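# Move steel plate from bench onto grinder magnetic chuck

## Task

Lift the steel plate off the bench and set it down lying flat on the grinder's magnetic chuck so that none of its edges overhang the chuck. The task fails if the plate is let fall from any real height, or if anything ends up off the table.

## Robot and tools

Robot: two seven-joint xArm7 arms, left_arm and right_arm, each with a parallel two-finger gripper and a wrist camera. Scene frame: origin at table-top height, halfway between the nominal arm bases. +x points out over the table, +z points up, and left_arm sits on the +y side. These names do not match image left and right. Calibrated base positions: left_arm (+0.007, +0.348, 0) m, right_arm (+0.026, -0.270, 0) m. Each base is turned only slightly about z. A camera stand is behind the arms. A loose object may get an occasional brief nudge.

Frames: every hand position, orientation, velocity, target and wrist-camera pose is given in that arm's own base frame. The head cameras and the table use the scene frame. An offset runs along the arm's base axes, and a rotation turns about the Hand target's position. The gripper's fingers point along its +z axis and open and close along its y axis. end_effector_position is the pinch point between the closed pads, about 2 cm short of the fingertips. When the fingers close, the tips travel roughly 10 mm further along +z, mostly while the gap is still over 40 mm.

execute_actions(actions, cameras): actions is a list of actions. Each action is a list of up to 15 rows, one row per 1/30 s step. If fewer rows are given, the last row is held until 15 steps have run. Every row has 14 numbers in [-1, 1]: left_arm dx, dy, dz, rx, ry, rz, opening, then the same seven for right_arm. Always send all 14, even when one arm stays still. dx to rz are an offset, not a pose, measured from that arm's Hand target at the start of the action. Every row counts from that same start point, not from the row before it, so repeating an offset moves the arm again. The scale is 1.0 = 0.6 m for dx/dy/dz and 1.0 = 180 degrees for the rotation vector rx/ry/rz. Opening is absolute: +1 is fully open (0.084 m) and -1 is closed. Sending six zeros re-requests the current Hand target. Sending 0 for opening is a real command, so resend the current opening to leave a gripper as it is. Images are returned only for an empty actions list or when cameras names them. Camera names: cam_head_left, cam_head_right (504x504), cam_left_wrist, cam_right_wrist (672x504). ["all"] returns all of them. An unknown name makes the call invalid.

move(target, speed, blend, opening_speed, blocking, cameras): target is either one 14-number row laid out as above, or a list of up to 15 rows. Every row is an offset from the Hand targets at the start of the move. Each gripper travels in a straight line and turns the shorter way. All paths finish together and take at least 0.5 s. Anything beyond 10 s is cut off. speed is in m/s, 0.002 to 1, default 0.25; turning is capped at twice that number in rad/s. It can be one value or one per target. blend is in metres and rounds off corners between targets. The default of 0 stops at each target. opening_speed is the change in opening per second on the -1..+1 scale, at least 0.2. blocking=false returns after about 0.5 s while the move keeps running. Paths do not avoid obstacles or the other arm. Faster motion means more lag, more drift and harder contact. The result adds a "move:" line giving the outcome (done, off_target, moving, held, fault) and any limits, where limits=paced means clipped and limits=held means steps were withheld. An arm the line does not name finished within 3 mm and 2 degrees.

wait(seconds 0 to 10) lets the scene run on the held commands. stop() brakes a running move. zoom_image(camera, region [x0,y0,x1,y1] in pixels, at most 504x504) enlarges part of the newest image. clear_fault(arm) clears a reported torque fault. read_manual(section "licences") returns only the licence texts. finished_scene(scene = current scene number) ends the scene for good. The plate must stay in place on the chuck without help.

Controller behaviour: on every step the command is clipped to within 70 mm and 16 degrees of the measured gripper pose, so one action may fall short. "Hand target" in a result is the last command after clipping. Later offsets start from it. A gripper often comes to rest a bit short of it. The next command, even all zeros, asks for it again. If it still falls short, send the remaining difference as an offset. To end a push, command the target back past the gripper. Large rotations can swing the elbow. A clearance check blocks commands that bring the arms too close, but it does not catch every case.

Gripping: grip_measured uses the same scale as opening. To hold something, keep commanding an opening well below grip_measured. The lower the command, the harder the squeeze, up to about 24 N per pad. Fast closing can squeeze harder.

Result contents: Joint positions (the last value per arm is the finger opening in metres), joint torques, Joint velocities ("within noise" when still), end_effector_position/quat_wxyz, Tool commands, grip_measured, motor temperatures, and for execute_actions some per-step positions.

Things to avoid: drops, letting go of a moving part, hard hits or presses on fixed or heavy objects, and arms touching or clamping each other's fingers. Never leave anything off the table. Torque faults happen when contact torque reaches a joint's limit (waist 42.7, shoulder 42.9, upper arm roll 27.3, elbow 27.3, forearm roll 23.6, wrist pitch 11.6, wrist roll 12.8 N m; a held load counts toward this), when a motor stays saturated for 1 s, or under long overload. The arm then stops until clear_fault. Holding loads, reaching far out or pushing at unreachable poses heats the motors. MOTOR HOT appears at 65 °C, and at 80 °C the arm is braked for 30 to 60 s or more. Any arm stop costs.

Each tool is called after ">>>" as a command line: name --argument value for each argument, lists and objects as JSON in quotes; but a table of rows of numbers goes row by row, as --pt "numbers of a row", without its own name.

## Session

>>> execute_actions --actions '[]'

Scene clock: 0.00 s.
left_arm: end_effector_position=(+0.4706, -0.3304, +0.3809) grip_measured=+1.00 end_effector_quat_wxyz=(-0.165, +0.900, +0.252, +0.314) | right_arm: end_effector_position=(+0.2476, -0.2699, +0.2746) grip_measured=+1.00 end_effector_quat_wxyz=(-0.253, +0.426, +0.846, +0.196)
Joint positions: left_arm=[-0.745 0.326 -0.209 1.807 0.785 1.598 -1.516 0.084] | right_arm=[-0.527 0.192 -0.437 1.45 0.177 1.922 3.095 0.084]
Joint velocities: within noise
Joint torques (N m): no reading
Motor temperatures (°C): left_arm=[38 41 43 41 35 39 38] | right_arm=[37 41 35 35 39 37 43]
Hand target: left_arm +0.4706, -0.3304, +0.3809; -0.165, +0.900, +0.252, +0.314 | right_arm +0.2476, -0.2699, +0.2746; -0.253, +0.426, +0.846, +0.196
Tool commands: left_gripper/opening=+1.0 right_gripper/opening=+1.0

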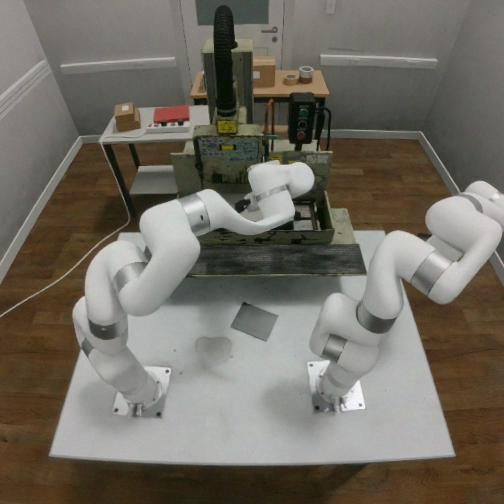

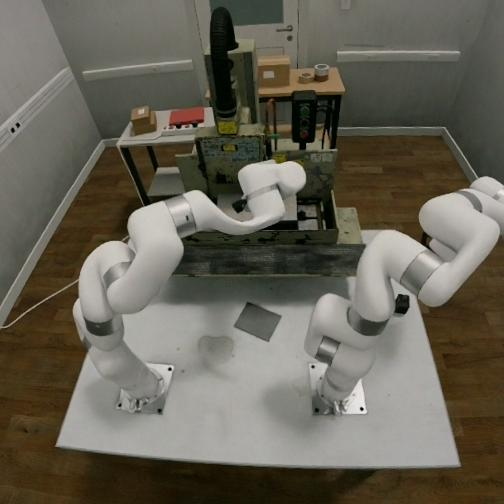

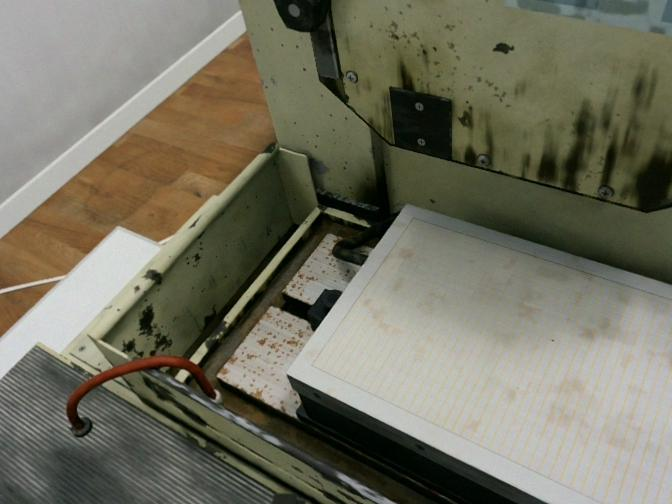

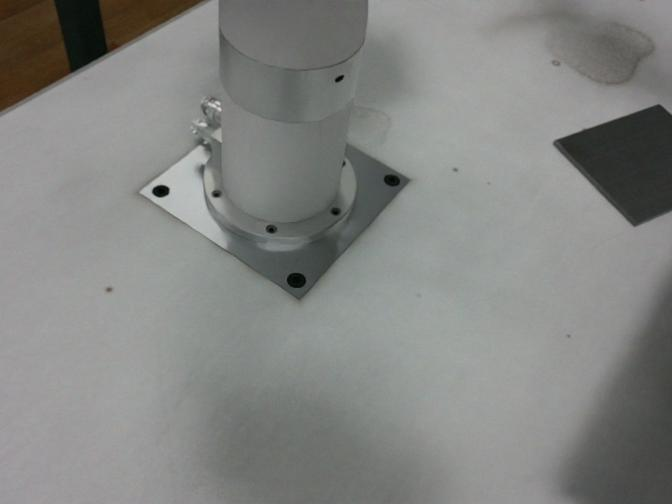

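>>> zoom_image --camera "cam_head_left" --region '[190, 160, 370, 350]'

>>> zoom_image --camera "cam_head_right" --region '[190, 160, 370, 350]'

Scaled by 2.653 from the camera's 504x504 image, which has a finer 720x720 frame.

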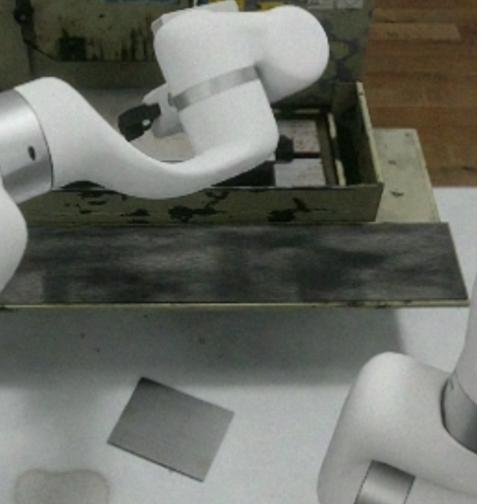

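Scaled by 2.653 from the camera's 504x504 image, which has a finer 720x720 frame.

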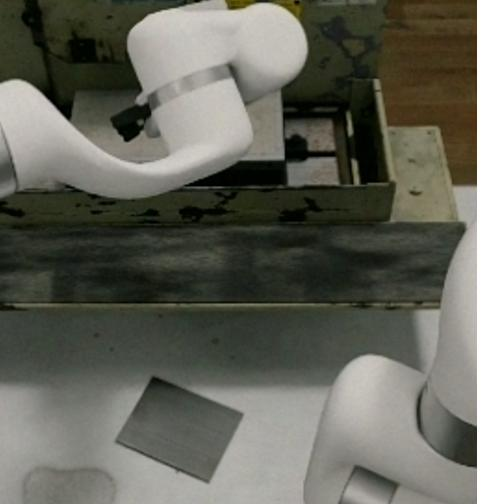

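>>> move --target '[0,0,0,0,0,0,1, 0.12,0.18,0,0,0,0,-1]' --cameras '["cam_right_wrist","cam_head_left"]'

Scene clock: 34.53 s.
left_arm: end_effector_position=(+0.4706, -0.3304, +0.3809) grip_measured=+1.00 end_effector_quat_wxyz=(-0.165, +0.900, +0.252, +0.314) | right_arm: end_effector_position=(+0.3196, -0.1619, +0.2746) grip_measured=-1.00 end_effector_quat_wxyz=(-0.253, +0.426, +0.846, +0.196)
Joint positions: left_arm=[-0.745 0.326 -0.209 1.807 0.785 1.598 -1.516 0.084] | right_arm=[-0.368 0.084 -0.317 1.319 0.294 1.836 3.372 0]
Joint torques (N m): left_arm=[-0.33 -31.63 -0.55 17.79 2.48 -0.89 -0.02] | right_arm=[6.25 -17.89 0.91 9.59 3.16 -1.65 1.32]
Hand target: left_arm +0.4706, -0.3304, +0.3809; -0.165, +0.900, +0.252, +0.314 | right_arm +0.3196, -0.1619, +0.2746; -0.253, +0.426, +0.846, +0.196
Off the commanded pose: left_arm 0.000 m, 0 deg | right_arm 0.000 m, 0 deg.
move: done
camera_calibration:
cam_right_wrist: T_world_to_cam=[[0.812739, 0.570569, 0.117927, -0.167616], [0.516755, -0.612441, -0.598231, -0.0314291], [-0.269108, 0.547145, -0.792599, 0.522472], [0, 0, 0, 1]] pos_world=[0.293071, -0.20948, 0.415075]
Images, in order (width x height): cam_head_left 504x504, cam_right_wrist 672x504.

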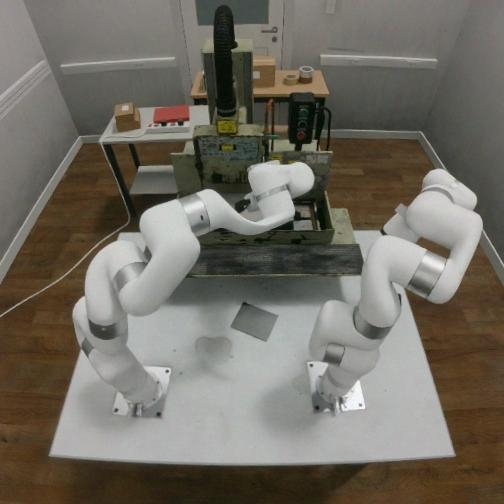

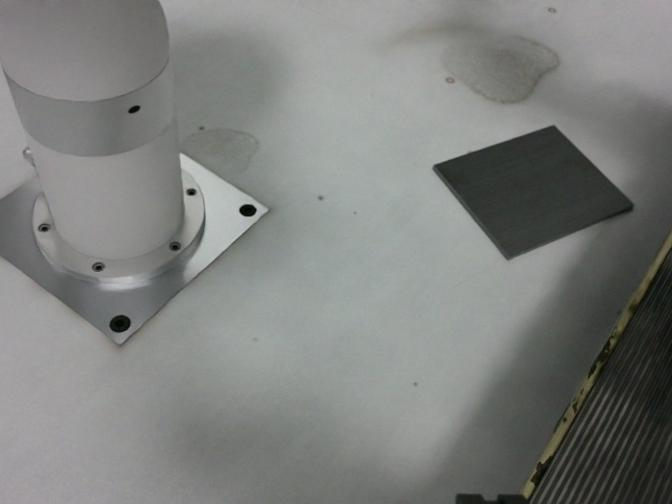

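>>> zoom_image --camera "cam_right_wrist" --region '[420, 110, 672, 280]'

Scaled by 2.000 from the camera's 672x504 image, which has a finer 960x720 frame.

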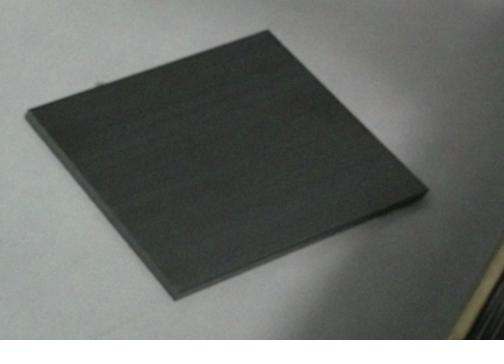

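>>> move --target '[0,0,0,0,0,0,1, -0.1,-0.05,0.0,0,0,-0.572,-1]' --cameras '["cam_right_wrist","cam_head_left"]'

Scene clock: 49.67 s.
left_arm: end_effector_position=(+0.4706, -0.3304, +0.3809) grip_measured=+1.00 end_effector_quat_wxyz=(-0.165, +0.900, +0.252, +0.314) | right_arm: end_effector_position=(+0.2596, -0.1919, +0.2746) grip_measured=-1.00 end_effector_quat_wxyz=(-0.005, +0.927, +0.194, +0.320)
Joint positions: left_arm=[-0.745 0.326 -0.209 1.807 0.785 1.598 -1.516 0.084] | right_arm=[-0.803 -0.813 -0.175 0.431 0.55 1.025 4.688 0]
Joint torques (N m): left_arm=[-0.3 -31.62 -0.43 17.92 2.61 -0.85 -0.11] | right_arm=[-6.01 -7.1 2.94 9.99 3.04 -3.18 1.21]
Motor temperatures (°C): left_arm=[38 43 43 44 35 38 38] | right_arm=[37 42 35 40 39 37 43]
Hand target: left_arm +0.4706, -0.3304, +0.3809; -0.165, +0.900, +0.252, +0.314 | right_arm +0.2596, -0.1919, +0.2746; -0.005, +0.927, +0.194, +0.320
Off the commanded pose: left_arm 0.000 m, 0 deg | right_arm 0.000 m, 0 deg.
move: done
camera_calibration:
cam_right_wrist: T_world_to_cam=[[0.373872, -0.919963, 0.117845, -0.273878], [-0.712713, -0.366278, -0.598231, 0.347561], [0.593515, 0.139672, -0.792611, 0.220636], [0, 0, 0, 1]] pos_world=[0.219157, -0.15547, 0.415075]
Images, in order (width x height): cam_head_left 504x504, cam_right_wrist 672x504.

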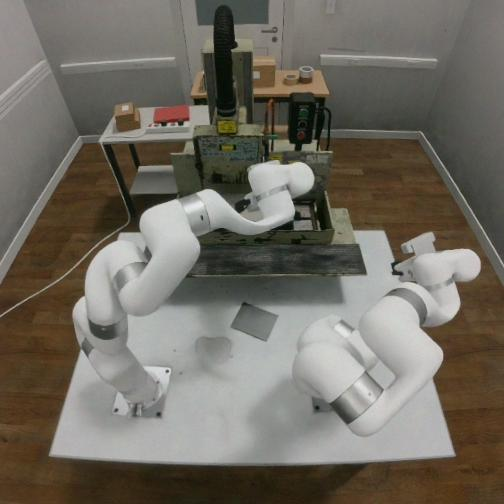

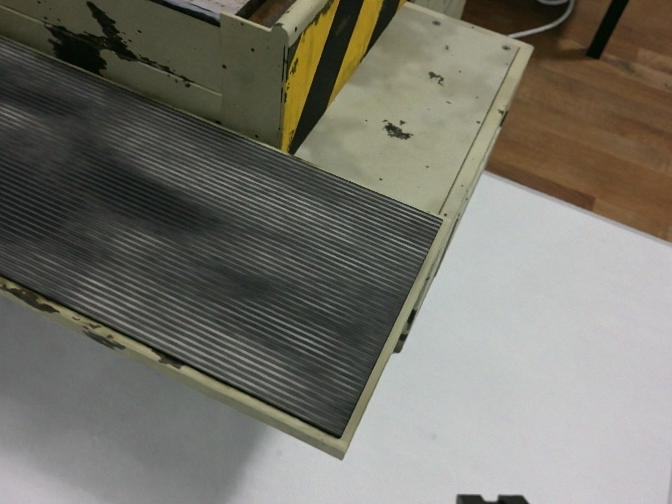

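>>> move --target '[0.0,0.25,0,0,0,0,1, 0,0,0.0,0,0,0,-1]' --cameras '["cam_left_wrist","cam_head_left","cam_head_right"]'

Scene clock: 64.33 s.
left_arm: end_effector_position=(+0.4706, -0.1804, +0.3808) grip_measured=+1.00 end_effector_quat_wxyz=(-0.165, +0.900, +0.252, +0.314) | right_arm: end_effector_position=(+0.2596, -0.1919, +0.2746) grip_measured=-1.00 end_effector_quat_wxyz=(-0.005, +0.927, +0.194, +0.320)
Joint positions: left_arm=[-0.565 -0.074 -0.104 1.295 0.736 1.323 -1.387 0.084] | right_arm=[-0.803 -0.813 -0.175 0.431 0.55 1.025 4.688 0]
Joint torques (N m): left_arm=[2.48 -27.75 1.85 16.13 5.96 -2.74 1.79] | right_arm=[-5.87 -7.13 2.84 10.04 2.97 -3.16 1.28]
Hand target: left_arm +0.4706, -0.1804, +0.3809; -0.165, +0.900, +0.252, +0.314 | right_arm +0.2596, -0.1919, +0.2746; -0.005, +0.927, +0.194, +0.320
Off the commanded pose: left_arm 0.000 m, 0 deg | right_arm 0.000 m, 0 deg.
move: done
camera_calibration:
cam_left_wrist: T_world_to_cam=[[0.571904, -0.80437, -0.160981, -0.319348], [-0.6689, -0.34367, -0.659139, 0.574004], [0.474867, 0.484644, -0.734589, 0.273973], [0, 0, 0, 1]] pos_world=[0.436486, -0.192385, 0.528198]
Images, in order (width x height): cam_head_left 504x504, cam_head_right 504x504, cam_left_wrist 672x504.

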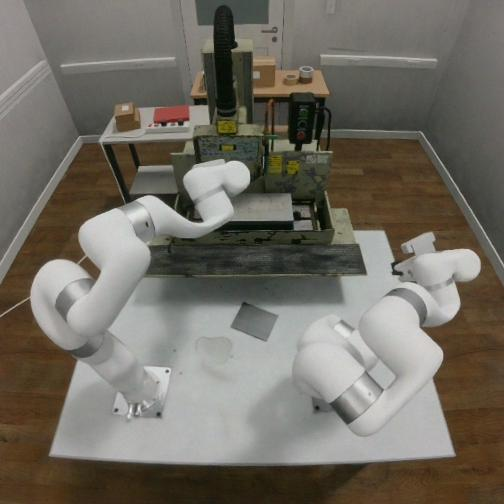

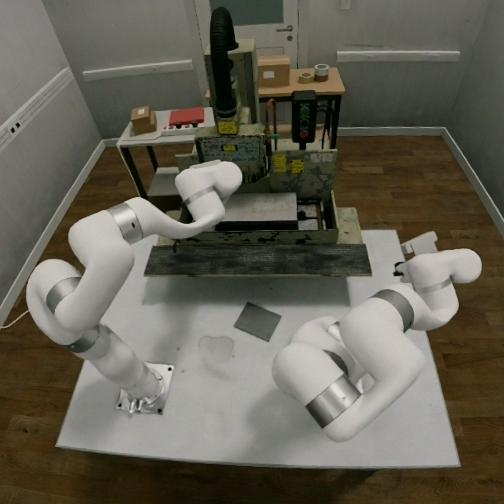

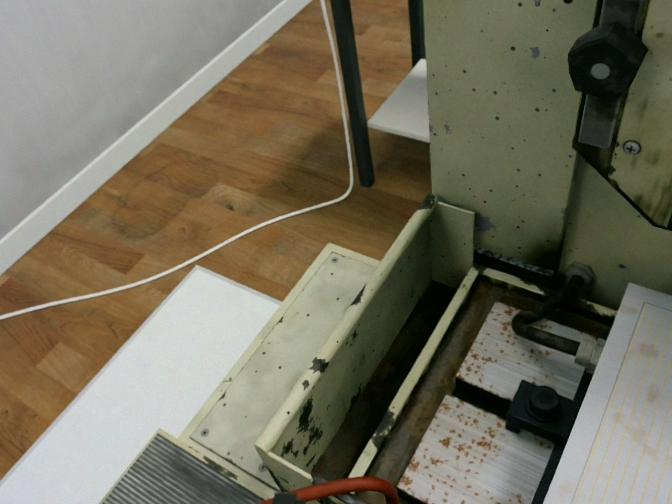

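>>> move --pt "-0.25 0.4 0 0 0 0 1 0 0.1 0.0 -0.176 -0.175 0.621 -1" --pt "-0.25 0.4 0 0 0 0 1 -0.021 0.7 0 0.1743 0.1737 -0.6157 -1" --blend 0.03 --speed 0.3 --cameras '["all"]'

Scene clock: 131.73 s.
left_arm: end_effector_position=(+0.3206, +0.0596, +0.3809) grip_measured=+1.00 end_effector_quat_wxyz=(-0.165, +0.900, +0.252, +0.314) | right_arm: end_effector_position=(+0.2470, +0.2281, +0.2746) grip_measured=-1.00 end_effector_quat_wxyz=(+0.000, +0.695, -0.719, -0.001)
Joint positions: left_arm=[-0.464 -0.967 0.152 0.608 0.802 1.284 -1.025 0.084] | right_arm=[0.584 -0.49 0.132 0.793 0.066 1.28 2.287 0]
Joint torques (N m): left_arm=[2.92 -5.42 -0.03 15.47 5.44 0.09 1.63] | right_arm=[6.16 -1.8 0.67 12.59 -2.27 -3.31 -1.21]
Hand target: left_arm +0.3206, +0.0596, +0.3809; -0.165, +0.900, +0.252, +0.314 | right_arm +0.2470, +0.2281, +0.2746; +0.000, +0.695, -0.719, -0.001
Off the commanded pose: left_arm 0.000 m, 0 deg | right_arm 0.000 m, 0 deg.
move: done
camera_calibration:
cam_left_wrist: T_world_to_cam=[[0.571878, -0.804397, -0.160939, -0.0405105], [-0.668867, -0.343638, -0.659188, 0.556231], [0.474944, 0.484622, -0.734554, 0.228923], [0, 0, 0, 1]] pos_world=[0.286486, 0.0476147, 0.528298]
cam_right_wrist: T_world_to_cam=[[-0.999725, 0.0229057, -0.00497798, 0.275145], [0.0229284, 0.999727, -0.00454939, -0.163848], [0.00487242, -0.00466228, -0.999977, 0.404693], [0, 0, 0, 1]] pos_world=[0.276855, 0.159388, 0.405308]

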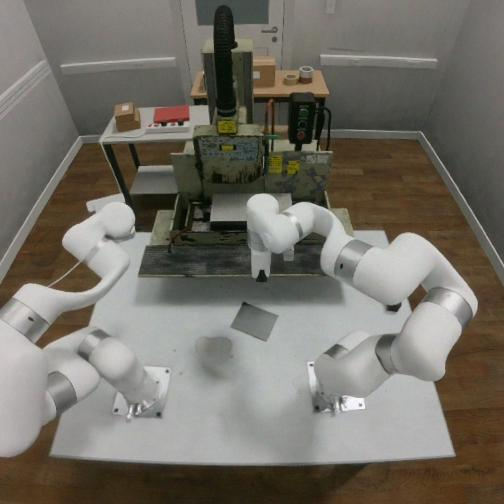

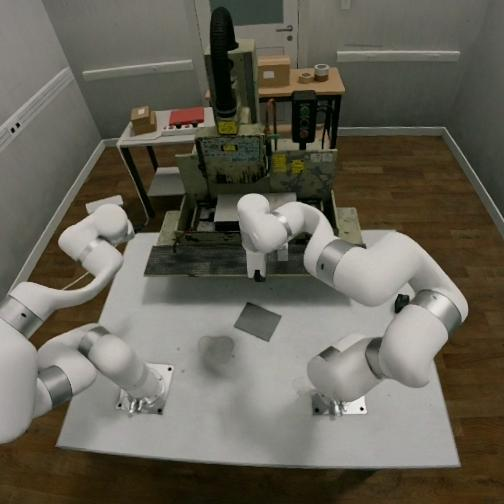

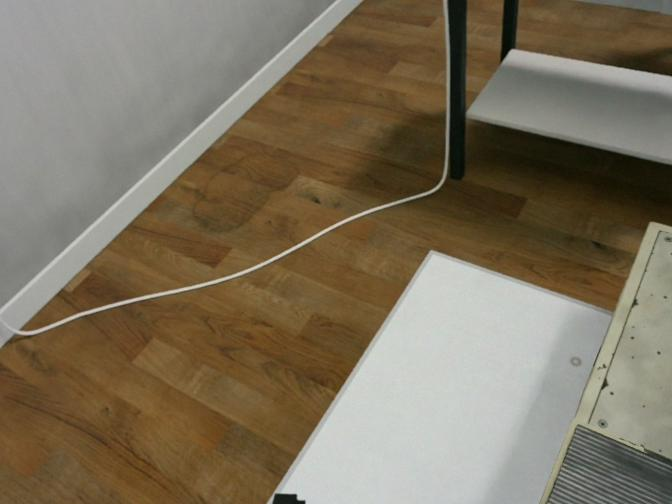

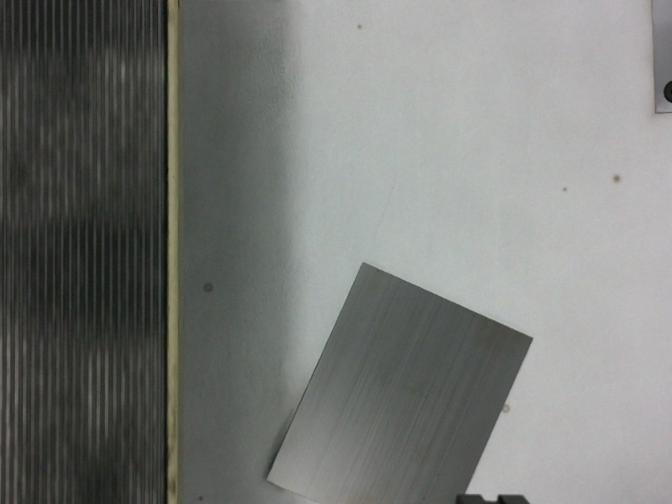

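>>> move --pt "0 0 0 0 0 0 1 0.029 0.206 -0.141 0 0 -0.1317 0.19" --pt "0 0 0 0 0 0 1 0.029 0.206 -0.399 0 0 -0.1317 0.19" --speed 0.2 --cameras '["all"]'

Scene clock: 153.47 s.
left_arm: end_effector_position=(+0.3206, +0.0596, +0.3809) grip_measured=+1.00 end_effector_quat_wxyz=(-0.165, +0.900, +0.252, +0.314) | right_arm: end_effector_position=(+0.2644, +0.3517, +0.0352) grip_measured=+0.18 end_effector_quat_wxyz=(+0.000, -0.533, +0.846, +0.001)
Joint positions: left_arm=[-0.464 -0.967 0.152 0.608 0.802 1.284 -1.025 0.084] | right_arm=[0.612 0.25 0.305 0.784 -0.141 0.549 3.047 0.052]
Joint torques (N m): left_arm=[2.49 -5.52 0.16 15.74 5.54 0.04 1.81] | right_arm=[6.05 -9.76 -0.87 9.89 -2.27 -3.31 1.43]
Hand target: left_arm +0.3206, +0.0596, +0.3809; -0.165, +0.900, +0.252, +0.314 | right_arm +0.2644, +0.3517, +0.0352; +0.000, -0.533, +0.846, +0.001
Off the commanded pose: left_arm 0.000 m, 0 deg | right_arm 0.000 m, 0 deg.
move: done
camera_calibration:
cam_left_wrist: T_world_to_cam=[[0.571878, -0.804397, -0.160939, -0.0405105], [-0.668867, -0.343638, -0.659188, 0.556231], [0.474944, 0.484622, -0.734554, 0.228923], [0, 0, 0, 1]] pos_world=[0.286486, 0.0476147, 0.528298]
cam_right_wrist: T_world_to_cam=[[-0.906182, 0.422859, -0.0049349, 0.123155], [0.422881, 0.906173, -0.00464771, -0.361772], [0.00250655, -0.00629854, -0.999977, 0.167085], [0, 0, 0, 1]] pos_world=[0.264169, 0.276803, 0.166008]

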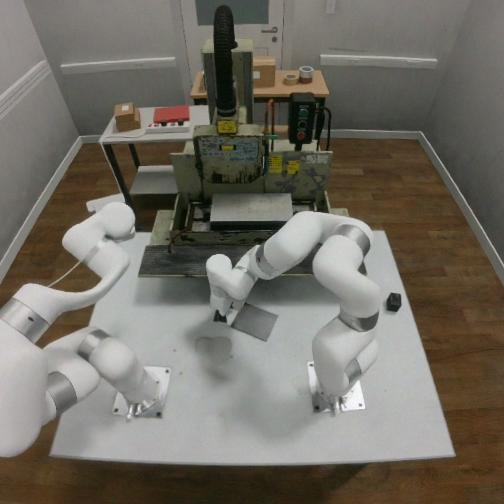

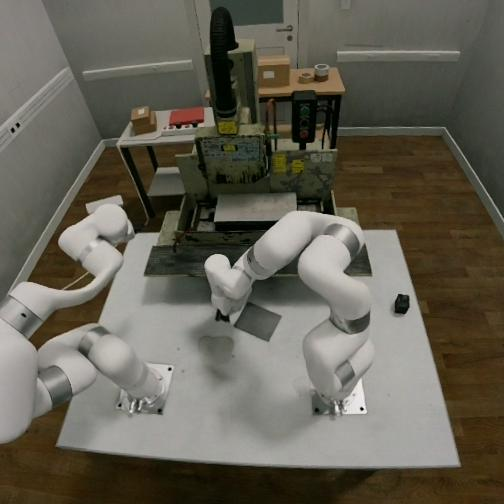

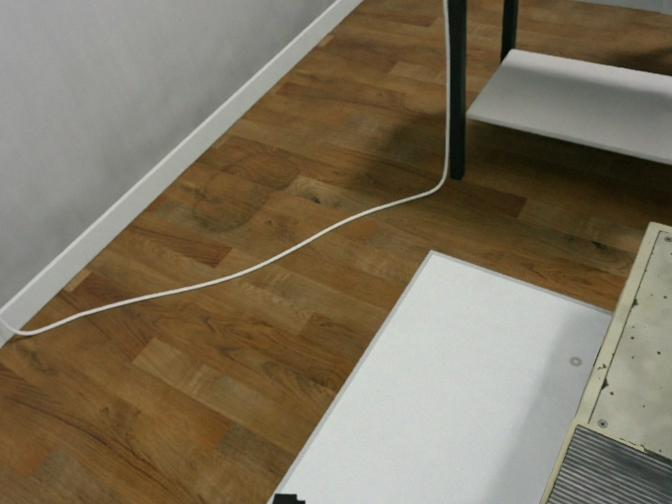

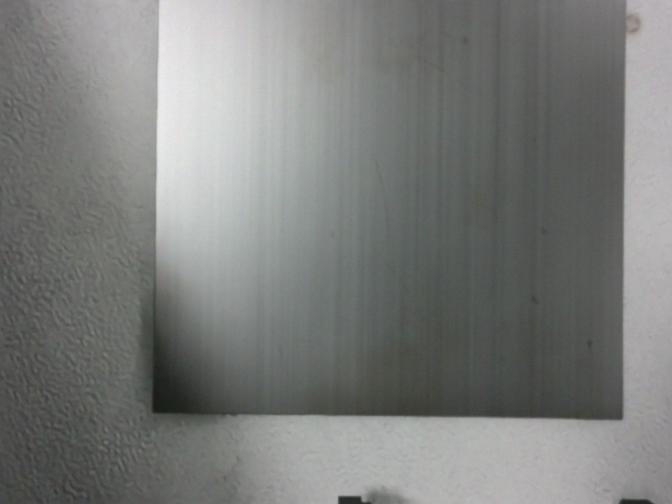

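>>> move --target '[0,0,0,0,0,0,1, 0,0,-0.0245,0,0,0,0.19]' --speed 0.05 --cameras '[]'

>>> move --target '[0,0,0,0,0,0,1, 0,0,-0.004,0,0,0,0.19]' --speed 0.03 --cameras '["cam_right_wrist"]'

Scene clock: 159.23 s.
left_arm: end_effector_position=(+0.3206, +0.0596, +0.3809) grip_measured=+1.00 end_effector_quat_wxyz=(-0.165, +0.900, +0.252, +0.314) | right_arm: end_effector_position=(+0.2644, +0.3516, +0.0205) grip_measured=+0.18 end_effector_quat_wxyz=(+0.000, -0.533, +0.846, +0.000)
Joint positions: left_arm=[-0.464 -0.967 0.152 0.608 0.802 1.284 -1.025 0.084] | right_arm=[0.621 0.29 0.292 0.783 -0.168 0.51 3.066 0.052]
Joint torques (N m): left_arm=[2.83 -5.42 0.09 15.82 5.2 -0.07 1.73] | right_arm=[6.18 -10.61 -0.75 9.69 -2.21 -3.27 1.2]
Hand target: left_arm +0.3206, +0.0596, +0.3809; -0.165, +0.900, +0.252, +0.314 | right_arm +0.2644, +0.3517, +0.0205; +0.000, -0.533, +0.846, +0.001
Off the commanded pose: left_arm 0.000 m, 0 deg | right_arm 0.000 m, 0 deg.
move: done
No camera images: "cameras" was empty.

Scene clock: 159.93 s.
left_arm: end_effector_position=(+0.3206, +0.0596, +0.3809) grip_measured=+1.00 end_effector_quat_wxyz=(-0.165, +0.900, +0.252, +0.314) | right_arm: end_effector_position=(+0.2646, +0.3520, +0.0185) grip_measured=+0.18 end_effector_quat_wxyz=(+0.001, -0.533, +0.846, +0.001)
Joint positions: left_arm=[-0.464 -0.967 0.152 0.608 0.802 1.284 -1.025 0.084] | right_arm=[0.623 0.296 0.289 0.784 -0.172 0.503 3.07 0.052]
Joint torques (N m): left_arm=[2.47 -5.36 0.03 15.93 5.28 0.05 1.67] | right_arm=[5.31 6.81 -3.17 -0.21 -1.89 -1.38 1.08]
Hand target: left_arm +0.3206, +0.0596, +0.3809; -0.165, +0.900, +0.252, +0.314 | right_arm +0.2644, +0.3517, +0.0181; +0.000, -0.533, +0.846, +0.001
Off the commanded pose: left_arm 0.000 m, 0 deg | right_arm 0.001 m, 0 deg.
move: done
camera_calibration:
cam_right_wrist: T_world_to_cam=[[-0.906235, 0.422741, -0.00523039, 0.123169], [0.422761, 0.906234, -0.00362734, -0.362211], [0.00320653, -0.00549843, -0.99998, 0.14978], [0, 0, 0, 1]] pos_world=[0.264268, 0.277002, 0.149107]
Images, in order (width x height): cam_right_wrist 672x504.

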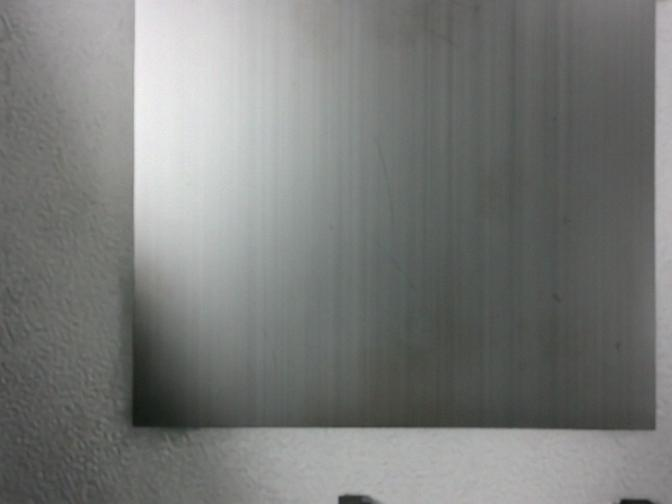

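>>> move --pt "0 0 0 0 0 0 1 0 0 0.004 0 0 0 0.19" --pt "0 0 0 0 0 0 1 -0.0073 -0.0237 0.004 0 0 0 0.19" --pt "0 0 0 0 0 0 1 -0.024 -0.1028 0.004 0 0 0.0333 0.19" --speed 0.04 --blend '[0,0.005,0]' --cameras '["cam_right_wrist"]'

Scene clock: 184.70 s.
left_arm: end_effector_position=(+0.3206, +0.0596, +0.3809) grip_measured=+1.00 end_effector_quat_wxyz=(-0.165, +0.900, +0.252, +0.314) | right_arm: end_effector_position=(+0.2500, +0.2900, +0.0205) grip_measured=+0.18 end_effector_quat_wxyz=(+0.000, -0.576, +0.817, +0.001)
Joint positions: left_arm=[-0.464 -0.967 0.152 0.608 0.802 1.284 -1.025 0.084] | right_arm=[0.531 0.146 0.313 0.573 -0.104 0.436 2.849 0.052]
Joint torques (N m): left_arm=[2.34 -5.06 0.17 16.13 5.29 0.05 1.82] | right_arm=[-6.73 -17.68 1.47 5.49 2.46 -2.82 -1.15]
Hand target: left_arm +0.3206, +0.0596, +0.3809; -0.165, +0.900, +0.252, +0.314 | right_arm +0.2500, +0.2900, +0.0205; +0.000, -0.576, +0.817, +0.001
Off the commanded pose: left_arm 0.000 m, 0 deg | right_arm 0.000 m, 0 deg.
move: done
camera_calibration:
cam_right_wrist: T_world_to_cam=[[-0.945391, 0.3259, -0.00496585, 0.174029], [0.325923, 0.945385, -0.00461718, -0.286977], [0.0031899, -0.00598353, -0.999977, 0.151672], [0, 0, 0, 1]] pos_world=[0.257574, 0.215495, 0.151208]
Images, in order (width x height): cam_right_wrist 672x504.

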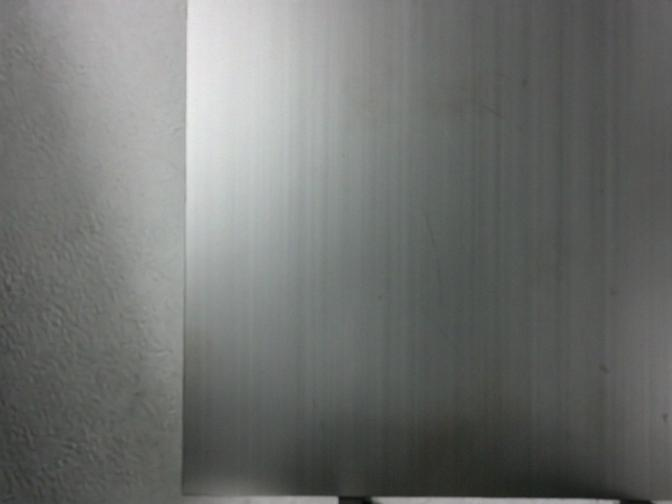

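>>> move --pt "0 0 0 0 0 0 1 -0.0117 -0.0833 0 0 0 0.0333 0.19" --pt "0 0 0 0 0 0 1 -0.02 -0.1667 0 0 0 0.0667 0.19" --pt "0 0 0 0 0 0 1 -0.0233 -0.25 0 0 0 0.0944 0.19" --speed 0.05 --blend '[0.01,0.01,0]' --cameras '["cam_right_wrist","cam_head_left"]'

Scene clock: 191.63 s.
left_arm: end_effector_position=(+0.3206, +0.0596, +0.3809) grip_measured=+1.00 end_effector_quat_wxyz=(-0.165, +0.900, +0.252, +0.314) | right_arm: end_effector_position=(+0.2361, +0.1400, +0.0205) grip_measured=+0.18 end_effector_quat_wxyz=(+0.000, +0.690, -0.723, -0.001)
Joint positions: left_arm=[-0.464 -0.967 0.152 0.608 0.802 1.284 -1.025 0.084] | right_arm=[0.391 -0.164 0.165 0.201 0.079 0.364 2.098 0.052]
Joint torques (N m): left_arm=[2.5 -5.14 0.09 16.45 5.18 0.1 1.66] | right_arm=[-4.81 -12.49 -2.48 5.31 2.33 -0.97 -1.16]
Hand target: left_arm +0.3206, +0.0596, +0.3809; -0.165, +0.900, +0.252, +0.314 | right_arm +0.2360, +0.1400, +0.0205; +0.000, +0.690, -0.723, -0.001
Off the commanded pose: left_arm 0.000 m, 0 deg | right_arm 0.000 m, 0 deg.
move: done
camera_calibration:
cam_right_wrist: T_world_to_cam=[[-0.999356, 0.0355057, -0.00524193, 0.263154], [0.0355294, 0.999359, -0.00449123, -0.079592], [0.00507911, -0.00467458, -0.999976, 0.150289], [0, 0, 0, 1]] pos_world=[0.265049, 0.0709, 0.151308]
Images, in order (width x height): cam_head_left 504x504, cam_right_wrist 672x504.

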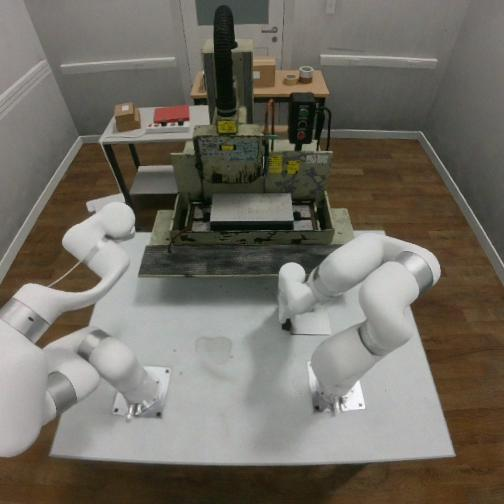

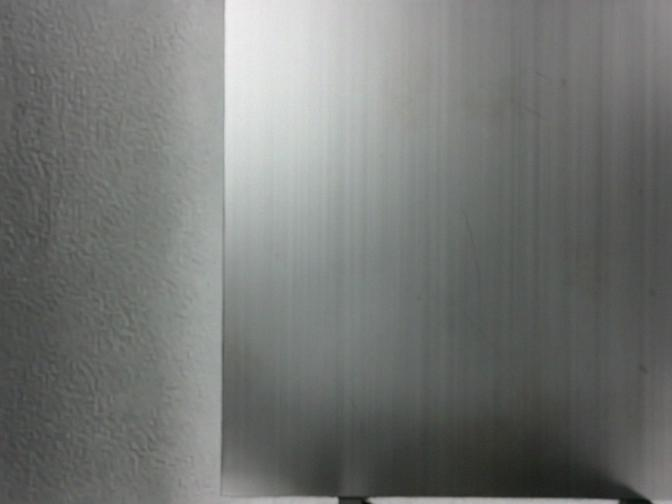

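>>> move --pt "0 0 0 0 0 0 1 -0.0067 -0.1167 0 0 0 -0.028 0.19" --pt "0 0 0 0 0 0 1 -0.0267 -0.2667 0 0 0 -0.039 0.19" --pt "0 0 0 0 0 0 1 -0.05 -0.4 0 0 0 -0.017 0.19" --pt "0 0 0 0 0 0 1 -0.057 -0.463 0 0 0 0 0.19" --speed 0.05 --blend '[0.01,0.01,0.01,0]' --cameras '["cam_right_wrist","cam_head_left"]'

Scene clock: 207.53 s.
left_arm: end_effector_position=(+0.3206, +0.0596, +0.3809) grip_measured=+1.00 end_effector_quat_wxyz=(-0.165, +0.900, +0.252, +0.314) | right_arm: end_effector_position=(+0.2018, -0.1378, +0.0205) grip_measured=+0.18 end_effector_quat_wxyz=(+0.000, +0.690, -0.723, -0.001)
Joint positions: left_arm=[-0.464 -0.967 0.152 0.608 0.802 1.284 -1.025 0.084] | right_arm=[-0.278 -0.285 -0.423 0.108 -0.31 0.387 1.22 0.052]
Joint torques (N m): left_arm=[2.46 -4.83 -0.11 16.74 5.15 -0.06 1.67] | right_arm=[6.4 -0.11 -0.94 9.57 2.04 -3.72 -1.24]
Hand target: left_arm +0.3206, +0.0596, +0.3809; -0.165, +0.900, +0.252, +0.314 | right_arm +0.2018, -0.1378, +0.0205; +0.000, +0.690, -0.723, -0.001
Off the commanded pose: left_arm 0.000 m, 0 deg | right_arm 0.000 m, 0 deg.
move: done
camera_calibration:
cam_right_wrist: T_world_to_cam=[[-0.99935, 0.0357065, -0.00494672, 0.238735], [0.0357293, 0.999351, -0.00460102, 0.199217], [0.00477922, -0.00477477, -0.999977, 0.149114], [0, 0, 0, 1]] pos_world=[0.230749, -0.2069, 0.151208]
Images, in order (width x height): cam_head_left 504x504, cam_right_wrist 672x504.

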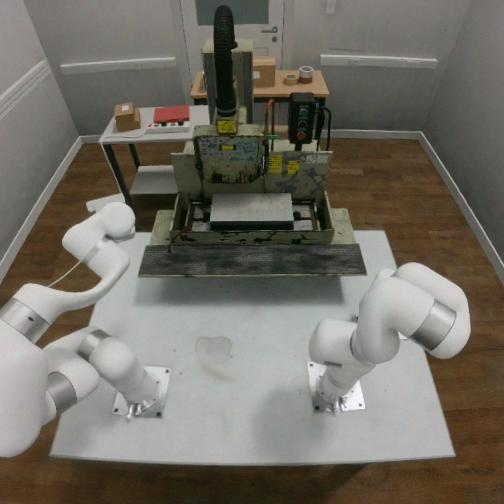

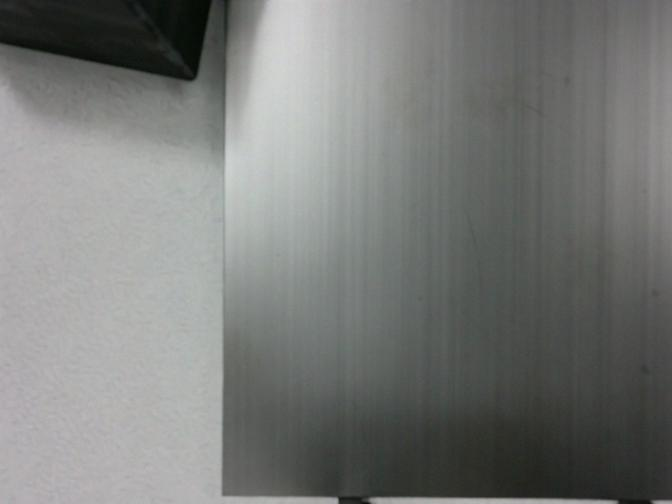

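>>> zoom_image --camera "cam_right_wrist" --region '[0, 0, 300, 200]'

>>> zoom_image --camera "cam_head_left" --region '[310, 260, 450, 400]'

Scaled by 1.680 from the camera's 672x504 image, which has a finer 960x720 frame.

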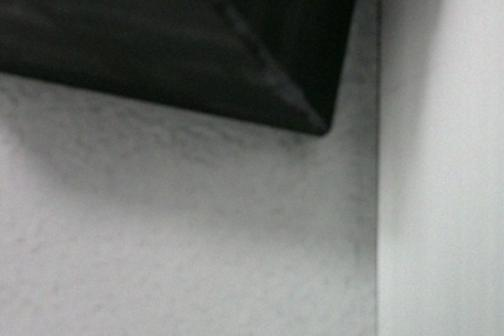

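Scaled by 3.600 from the camera's 504x504 image, which has a finer 720x720 frame.

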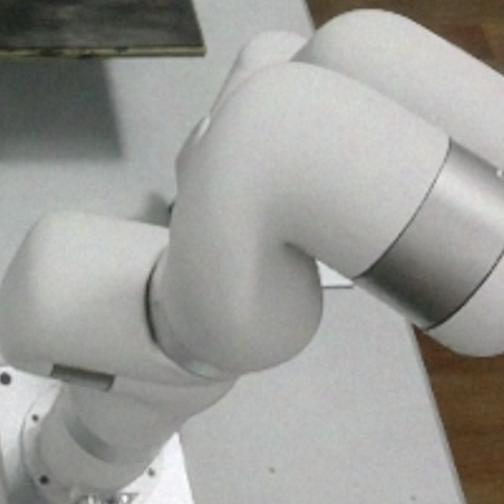

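>>> move --pt "0 0 0 0 0 0 1 0 0.03 0 0 0 0 0.19" --pt "0 0 0 0 0 0 1 0.1 0.03 0.35 0 0 0 0.19" --speed 0.2 --cameras '["cam_right_wrist","cam_head_left"]'

Scene clock: 224.63 s.
left_arm: end_effector_position=(+0.3206, +0.0596, +0.3809) grip_measured=+1.00 end_effector_quat_wxyz=(-0.165, +0.900, +0.252, +0.314) | right_arm: end_effector_position=(+0.2618, -0.1198, +0.2305) grip_measured=+0.18 end_effector_quat_wxyz=(+0.000, +0.690, -0.723, -0.001)
Joint positions: left_arm=[-0.464 -0.967 0.152 0.608 0.802 1.284 -1.025 0.084] | right_arm=[-0.162 -0.668 -0.225 0.558 -0.147 1.218 1.329 0.052]
Joint torques (N m): left_arm=[2.22 -5.19 -0.03 16.77 4.86 -0.08 1.7] | right_arm=[5.99 1.4 3.5 12.63 2.31 -0.43 1.23]
Hand target: left_arm +0.3206, +0.0596, +0.3809; -0.165, +0.900, +0.252, +0.314 | right_arm +0.2618, -0.1198, +0.2305; +0.000, +0.690, -0.723, -0.001
Off the commanded pose: left_arm 0.000 m, 0 deg | right_arm 0.000 m, 0 deg.
move: done
camera_calibration:
cam_right_wrist: T_world_to_cam=[[-0.999361, 0.0354069, -0.00494517, 0.299138], [0.0354297, 0.999362, -0.00460222, 0.180137], [0.00477907, -0.00477448, -0.999977, 0.358908], [0, 0, 0, 1]] pos_world=[0.29085, -0.1889, 0.361208]
Images, in order (width x height): cam_head_left 504x504, cam_right_wrist 672x504.

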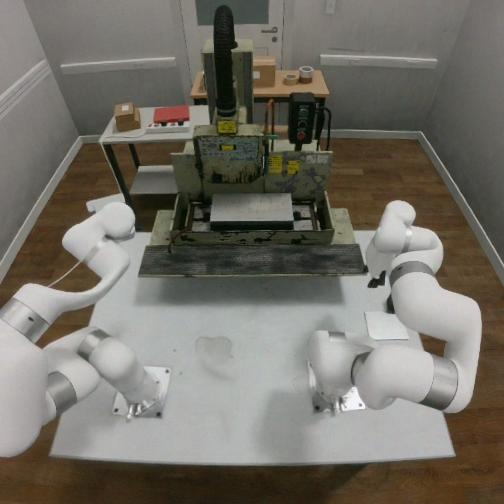

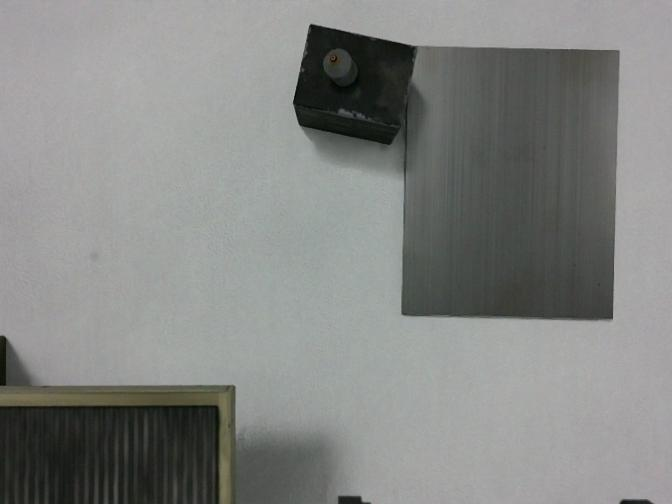

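>>> move --pt "0 0 0 0 0 0 1 -0.05 -0.2167 0 0 0 0 0.19" --speed 0.2 --cameras '["cam_right_wrist","cam_head_left"]'

Scene clock: 233.27 s.
left_arm: end_effector_position=(+0.3206, +0.0596, +0.3809) grip_measured=+1.00 end_effector_quat_wxyz=(-0.165, +0.900, +0.252, +0.314) | right_arm: end_effector_position=(+0.2318, -0.2498, +0.2305) grip_measured=+0.18 end_effector_quat_wxyz=(+0.000, +0.690, -0.723, -0.001)
Joint positions: left_arm=[-0.464 -0.967 0.152 0.608 0.802 1.284 -1.025 0.084] | right_arm=[-0.264 -0.508 -0.487 0.704 -0.249 1.174 1.018 0.052]
Joint torques (N m): left_arm=[2.23 -4.53 -0.02 17.05 4.88 -0.09 1.8] | right_arm=[5.98 0.12 1.7 12.41 2.05 -3.38 -1.32]
Hand target: left_arm +0.3206, +0.0596, +0.3809; -0.165, +0.900, +0.252, +0.314 | right_arm +0.2318, -0.2498, +0.2305; +0.000, +0.690, -0.723, -0.001
Off the commanded pose: left_arm 0.000 m, 0 deg | right_arm 0.000 m, 0 deg.
move: done
camera_calibration:
cam_right_wrist: T_world_to_cam=[[-0.999357, 0.0355066, -0.00494924, 0.273693], [0.0355299, 0.999358, -0.00470175, 0.311129], [0.00477912, -0.00487457, -0.999977, 0.358399], [0, 0, 0, 1]] pos_world=[0.260749, -0.3189, 0.361208]
Images, in order (width x height): cam_head_left 504x504, cam_right_wrist 672x504.

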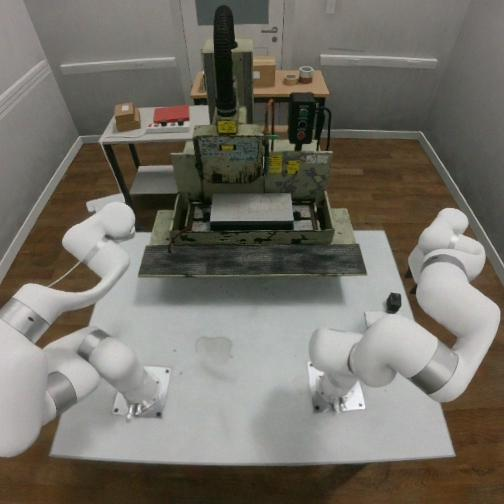

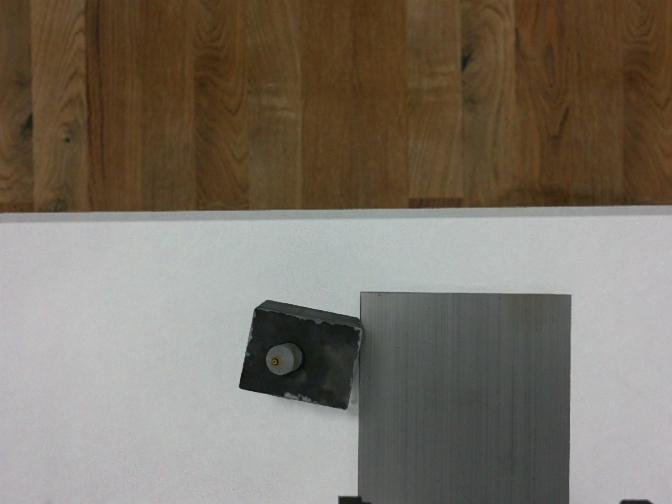

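>>> move --pt "0 0 0 0 0 0 1 -0.047 0.216 -0.217 0 0 0 0.19" --pt "0 0 0 0 0 0 1 -0.047 0.216 -0.35 0 0 0 0.19" --pt "0 0 0 0 0 0 1 -0.058 0.0255 -0.35 0 0 0 0.19" --speed '[0.2,0.1,0.04]' --cameras '["cam_right_wrist","cam_head_left"]'

Scene clock: 245.93 s.
left_arm: end_effector_position=(+0.3206, +0.0596, +0.3809) grip_measured=+1.00 end_effector_quat_wxyz=(-0.165, +0.900, +0.252, +0.314) | right_arm: end_effector_position=(+0.1970, -0.2345, +0.0205) grip_measured=+0.18 end_effector_quat_wxyz=(+0.000, +0.690, -0.723, -0.001)
Joint positions: left_arm=[-0.464 -0.967 0.152 0.608 0.802 1.284 -1.025 0.084] | right_arm=[-0.241 -0.08 -0.662 0.31 -0.133 0.377 0.839 0.052]
Joint torques (N m): left_arm=[2.2 -4.87 0.12 17.21 4.8 -0.01 1.68] | right_arm=[5.67 -1.82 -1.68 9.49 2.49 -0.49 -1.28]
Hand target: left_arm +0.3206, +0.0596, +0.3809; -0.165, +0.900, +0.252, +0.314 | right_arm +0.1970, -0.2345, +0.0205; +0.000, +0.690, -0.723, -0.001
Off the commanded pose: left_arm 0.000 m, 0 deg | right_arm 0.000 m, 0 deg.
move: done
camera_calibration:
cam_right_wrist: T_world_to_cam=[[-0.999361, 0.0354068, -0.00494871, 0.237403], [0.0354301, 0.999361, -0.00470215, 0.296108], [0.00477906, -0.00487448, -0.999977, 0.148644], [0, 0, 0, 1]] pos_world=[0.22605, -0.3036, 0.151208]
Images, in order (width x height): cam_head_left 504x504, cam_right_wrist 672x504.

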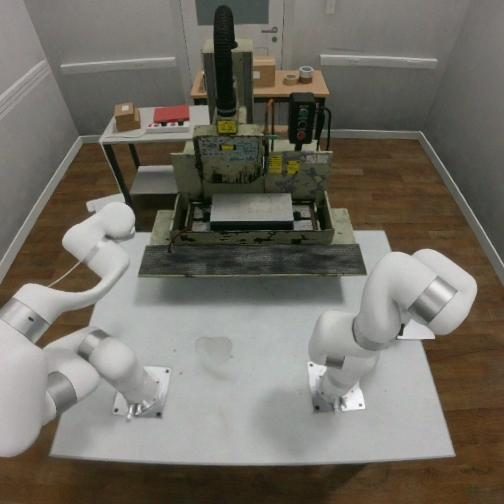

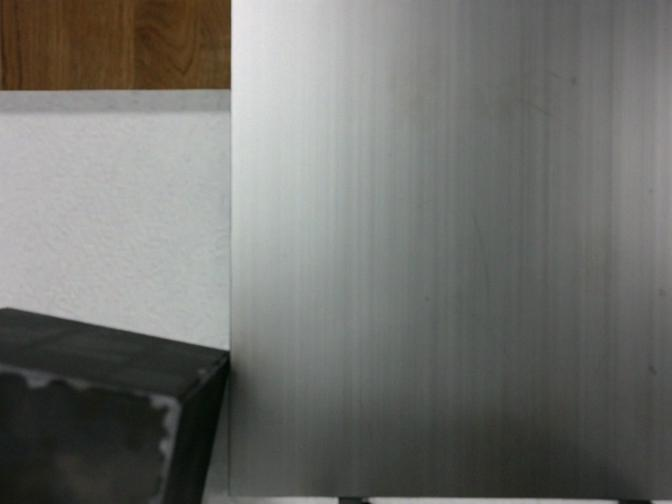

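>>> move --pt "0 0 0 0 0 0 1 0 0.033 0 0 0 0 0.19" --pt "0 0 0 0 0 0 1 0 0.033 0.35 0 0 0 0.19" --pt "0 0 0 0 0 0 1 -0.078 -0.309 0.35 0.1443 -0.4864 0.1610 0.19" --speed '[0.1,0.25,0.25]' --blend '[0.005,0.03,0]' --cameras '["cam_right_wrist","cam_head_left","cam_head_right"]'

Scene clock: 273.93 s.
left_arm: end_effector_position=(+0.3206, +0.0596, +0.3809) grip_measured=+1.00 end_effector_quat_wxyz=(-0.165, +0.900, +0.252, +0.314) | right_arm: end_effector_position=(+0.1502, -0.4199, +0.2305) grip_measured=+0.18 end_effector_quat_wxyz=(+0.629, -0.626, +0.330, -0.322)
Joint positions: left_arm=[-0.464 -0.967 0.152 0.608 0.802 1.284 -1.025 0.084] | right_arm=[0.491 -1.439 -1.734 1.421 0.109 1.563 -0.168 0.052]
Joint torques (N m): left_arm=[2.1 -4.78 -0.17 17.85 4.56 0.02 1.78] | right_arm=[6.06 11.28 14.69 2.78 4.65 1.66 -1.24]
Hand target: left_arm +0.3206, +0.0596, +0.3809; -0.165, +0.900, +0.252, +0.314 | right_arm +0.1502, -0.4199, +0.2305; +0.629, -0.626, +0.330, -0.322
Off the commanded pose: left_arm 0.000 m, 0 deg | right_arm 0.000 m, 0 deg.
move: done
camera_calibration:
cam_right_wrist: T_world_to_cam=[[0.00407142, 0.00371005, -0.999985, 0.263568], [-0.570255, 0.821468, 0.000725949, 0.499041], [0.821458, 0.570243, 0.00546021, 0.245021], [0, 0, 0, 1]] pos_world=[0.082233, -0.550646, 0.261864]
Images, in order (width x height): cam_head_left 504x504, cam_head_right 504x504, cam_right_wrist 672x504.

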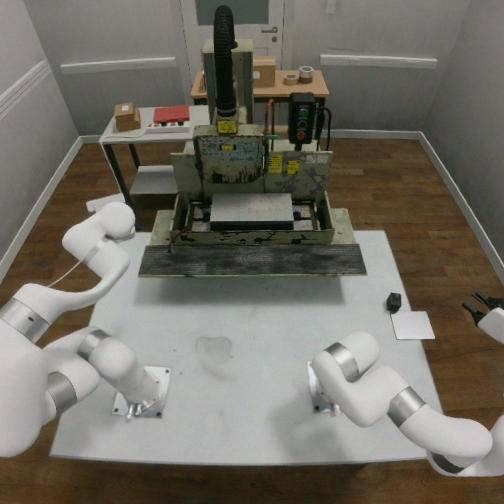

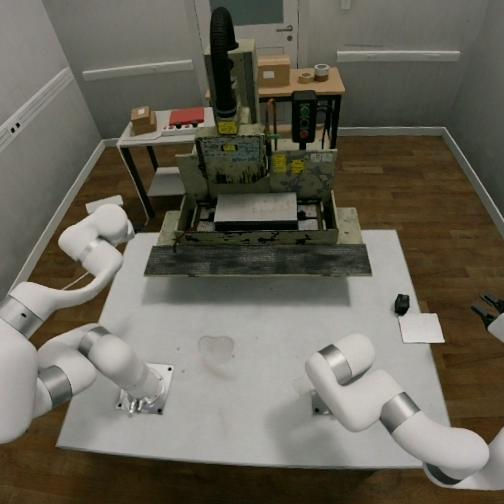

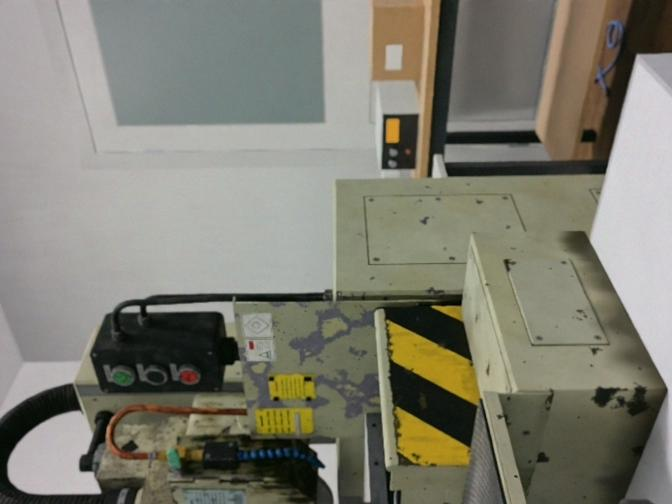

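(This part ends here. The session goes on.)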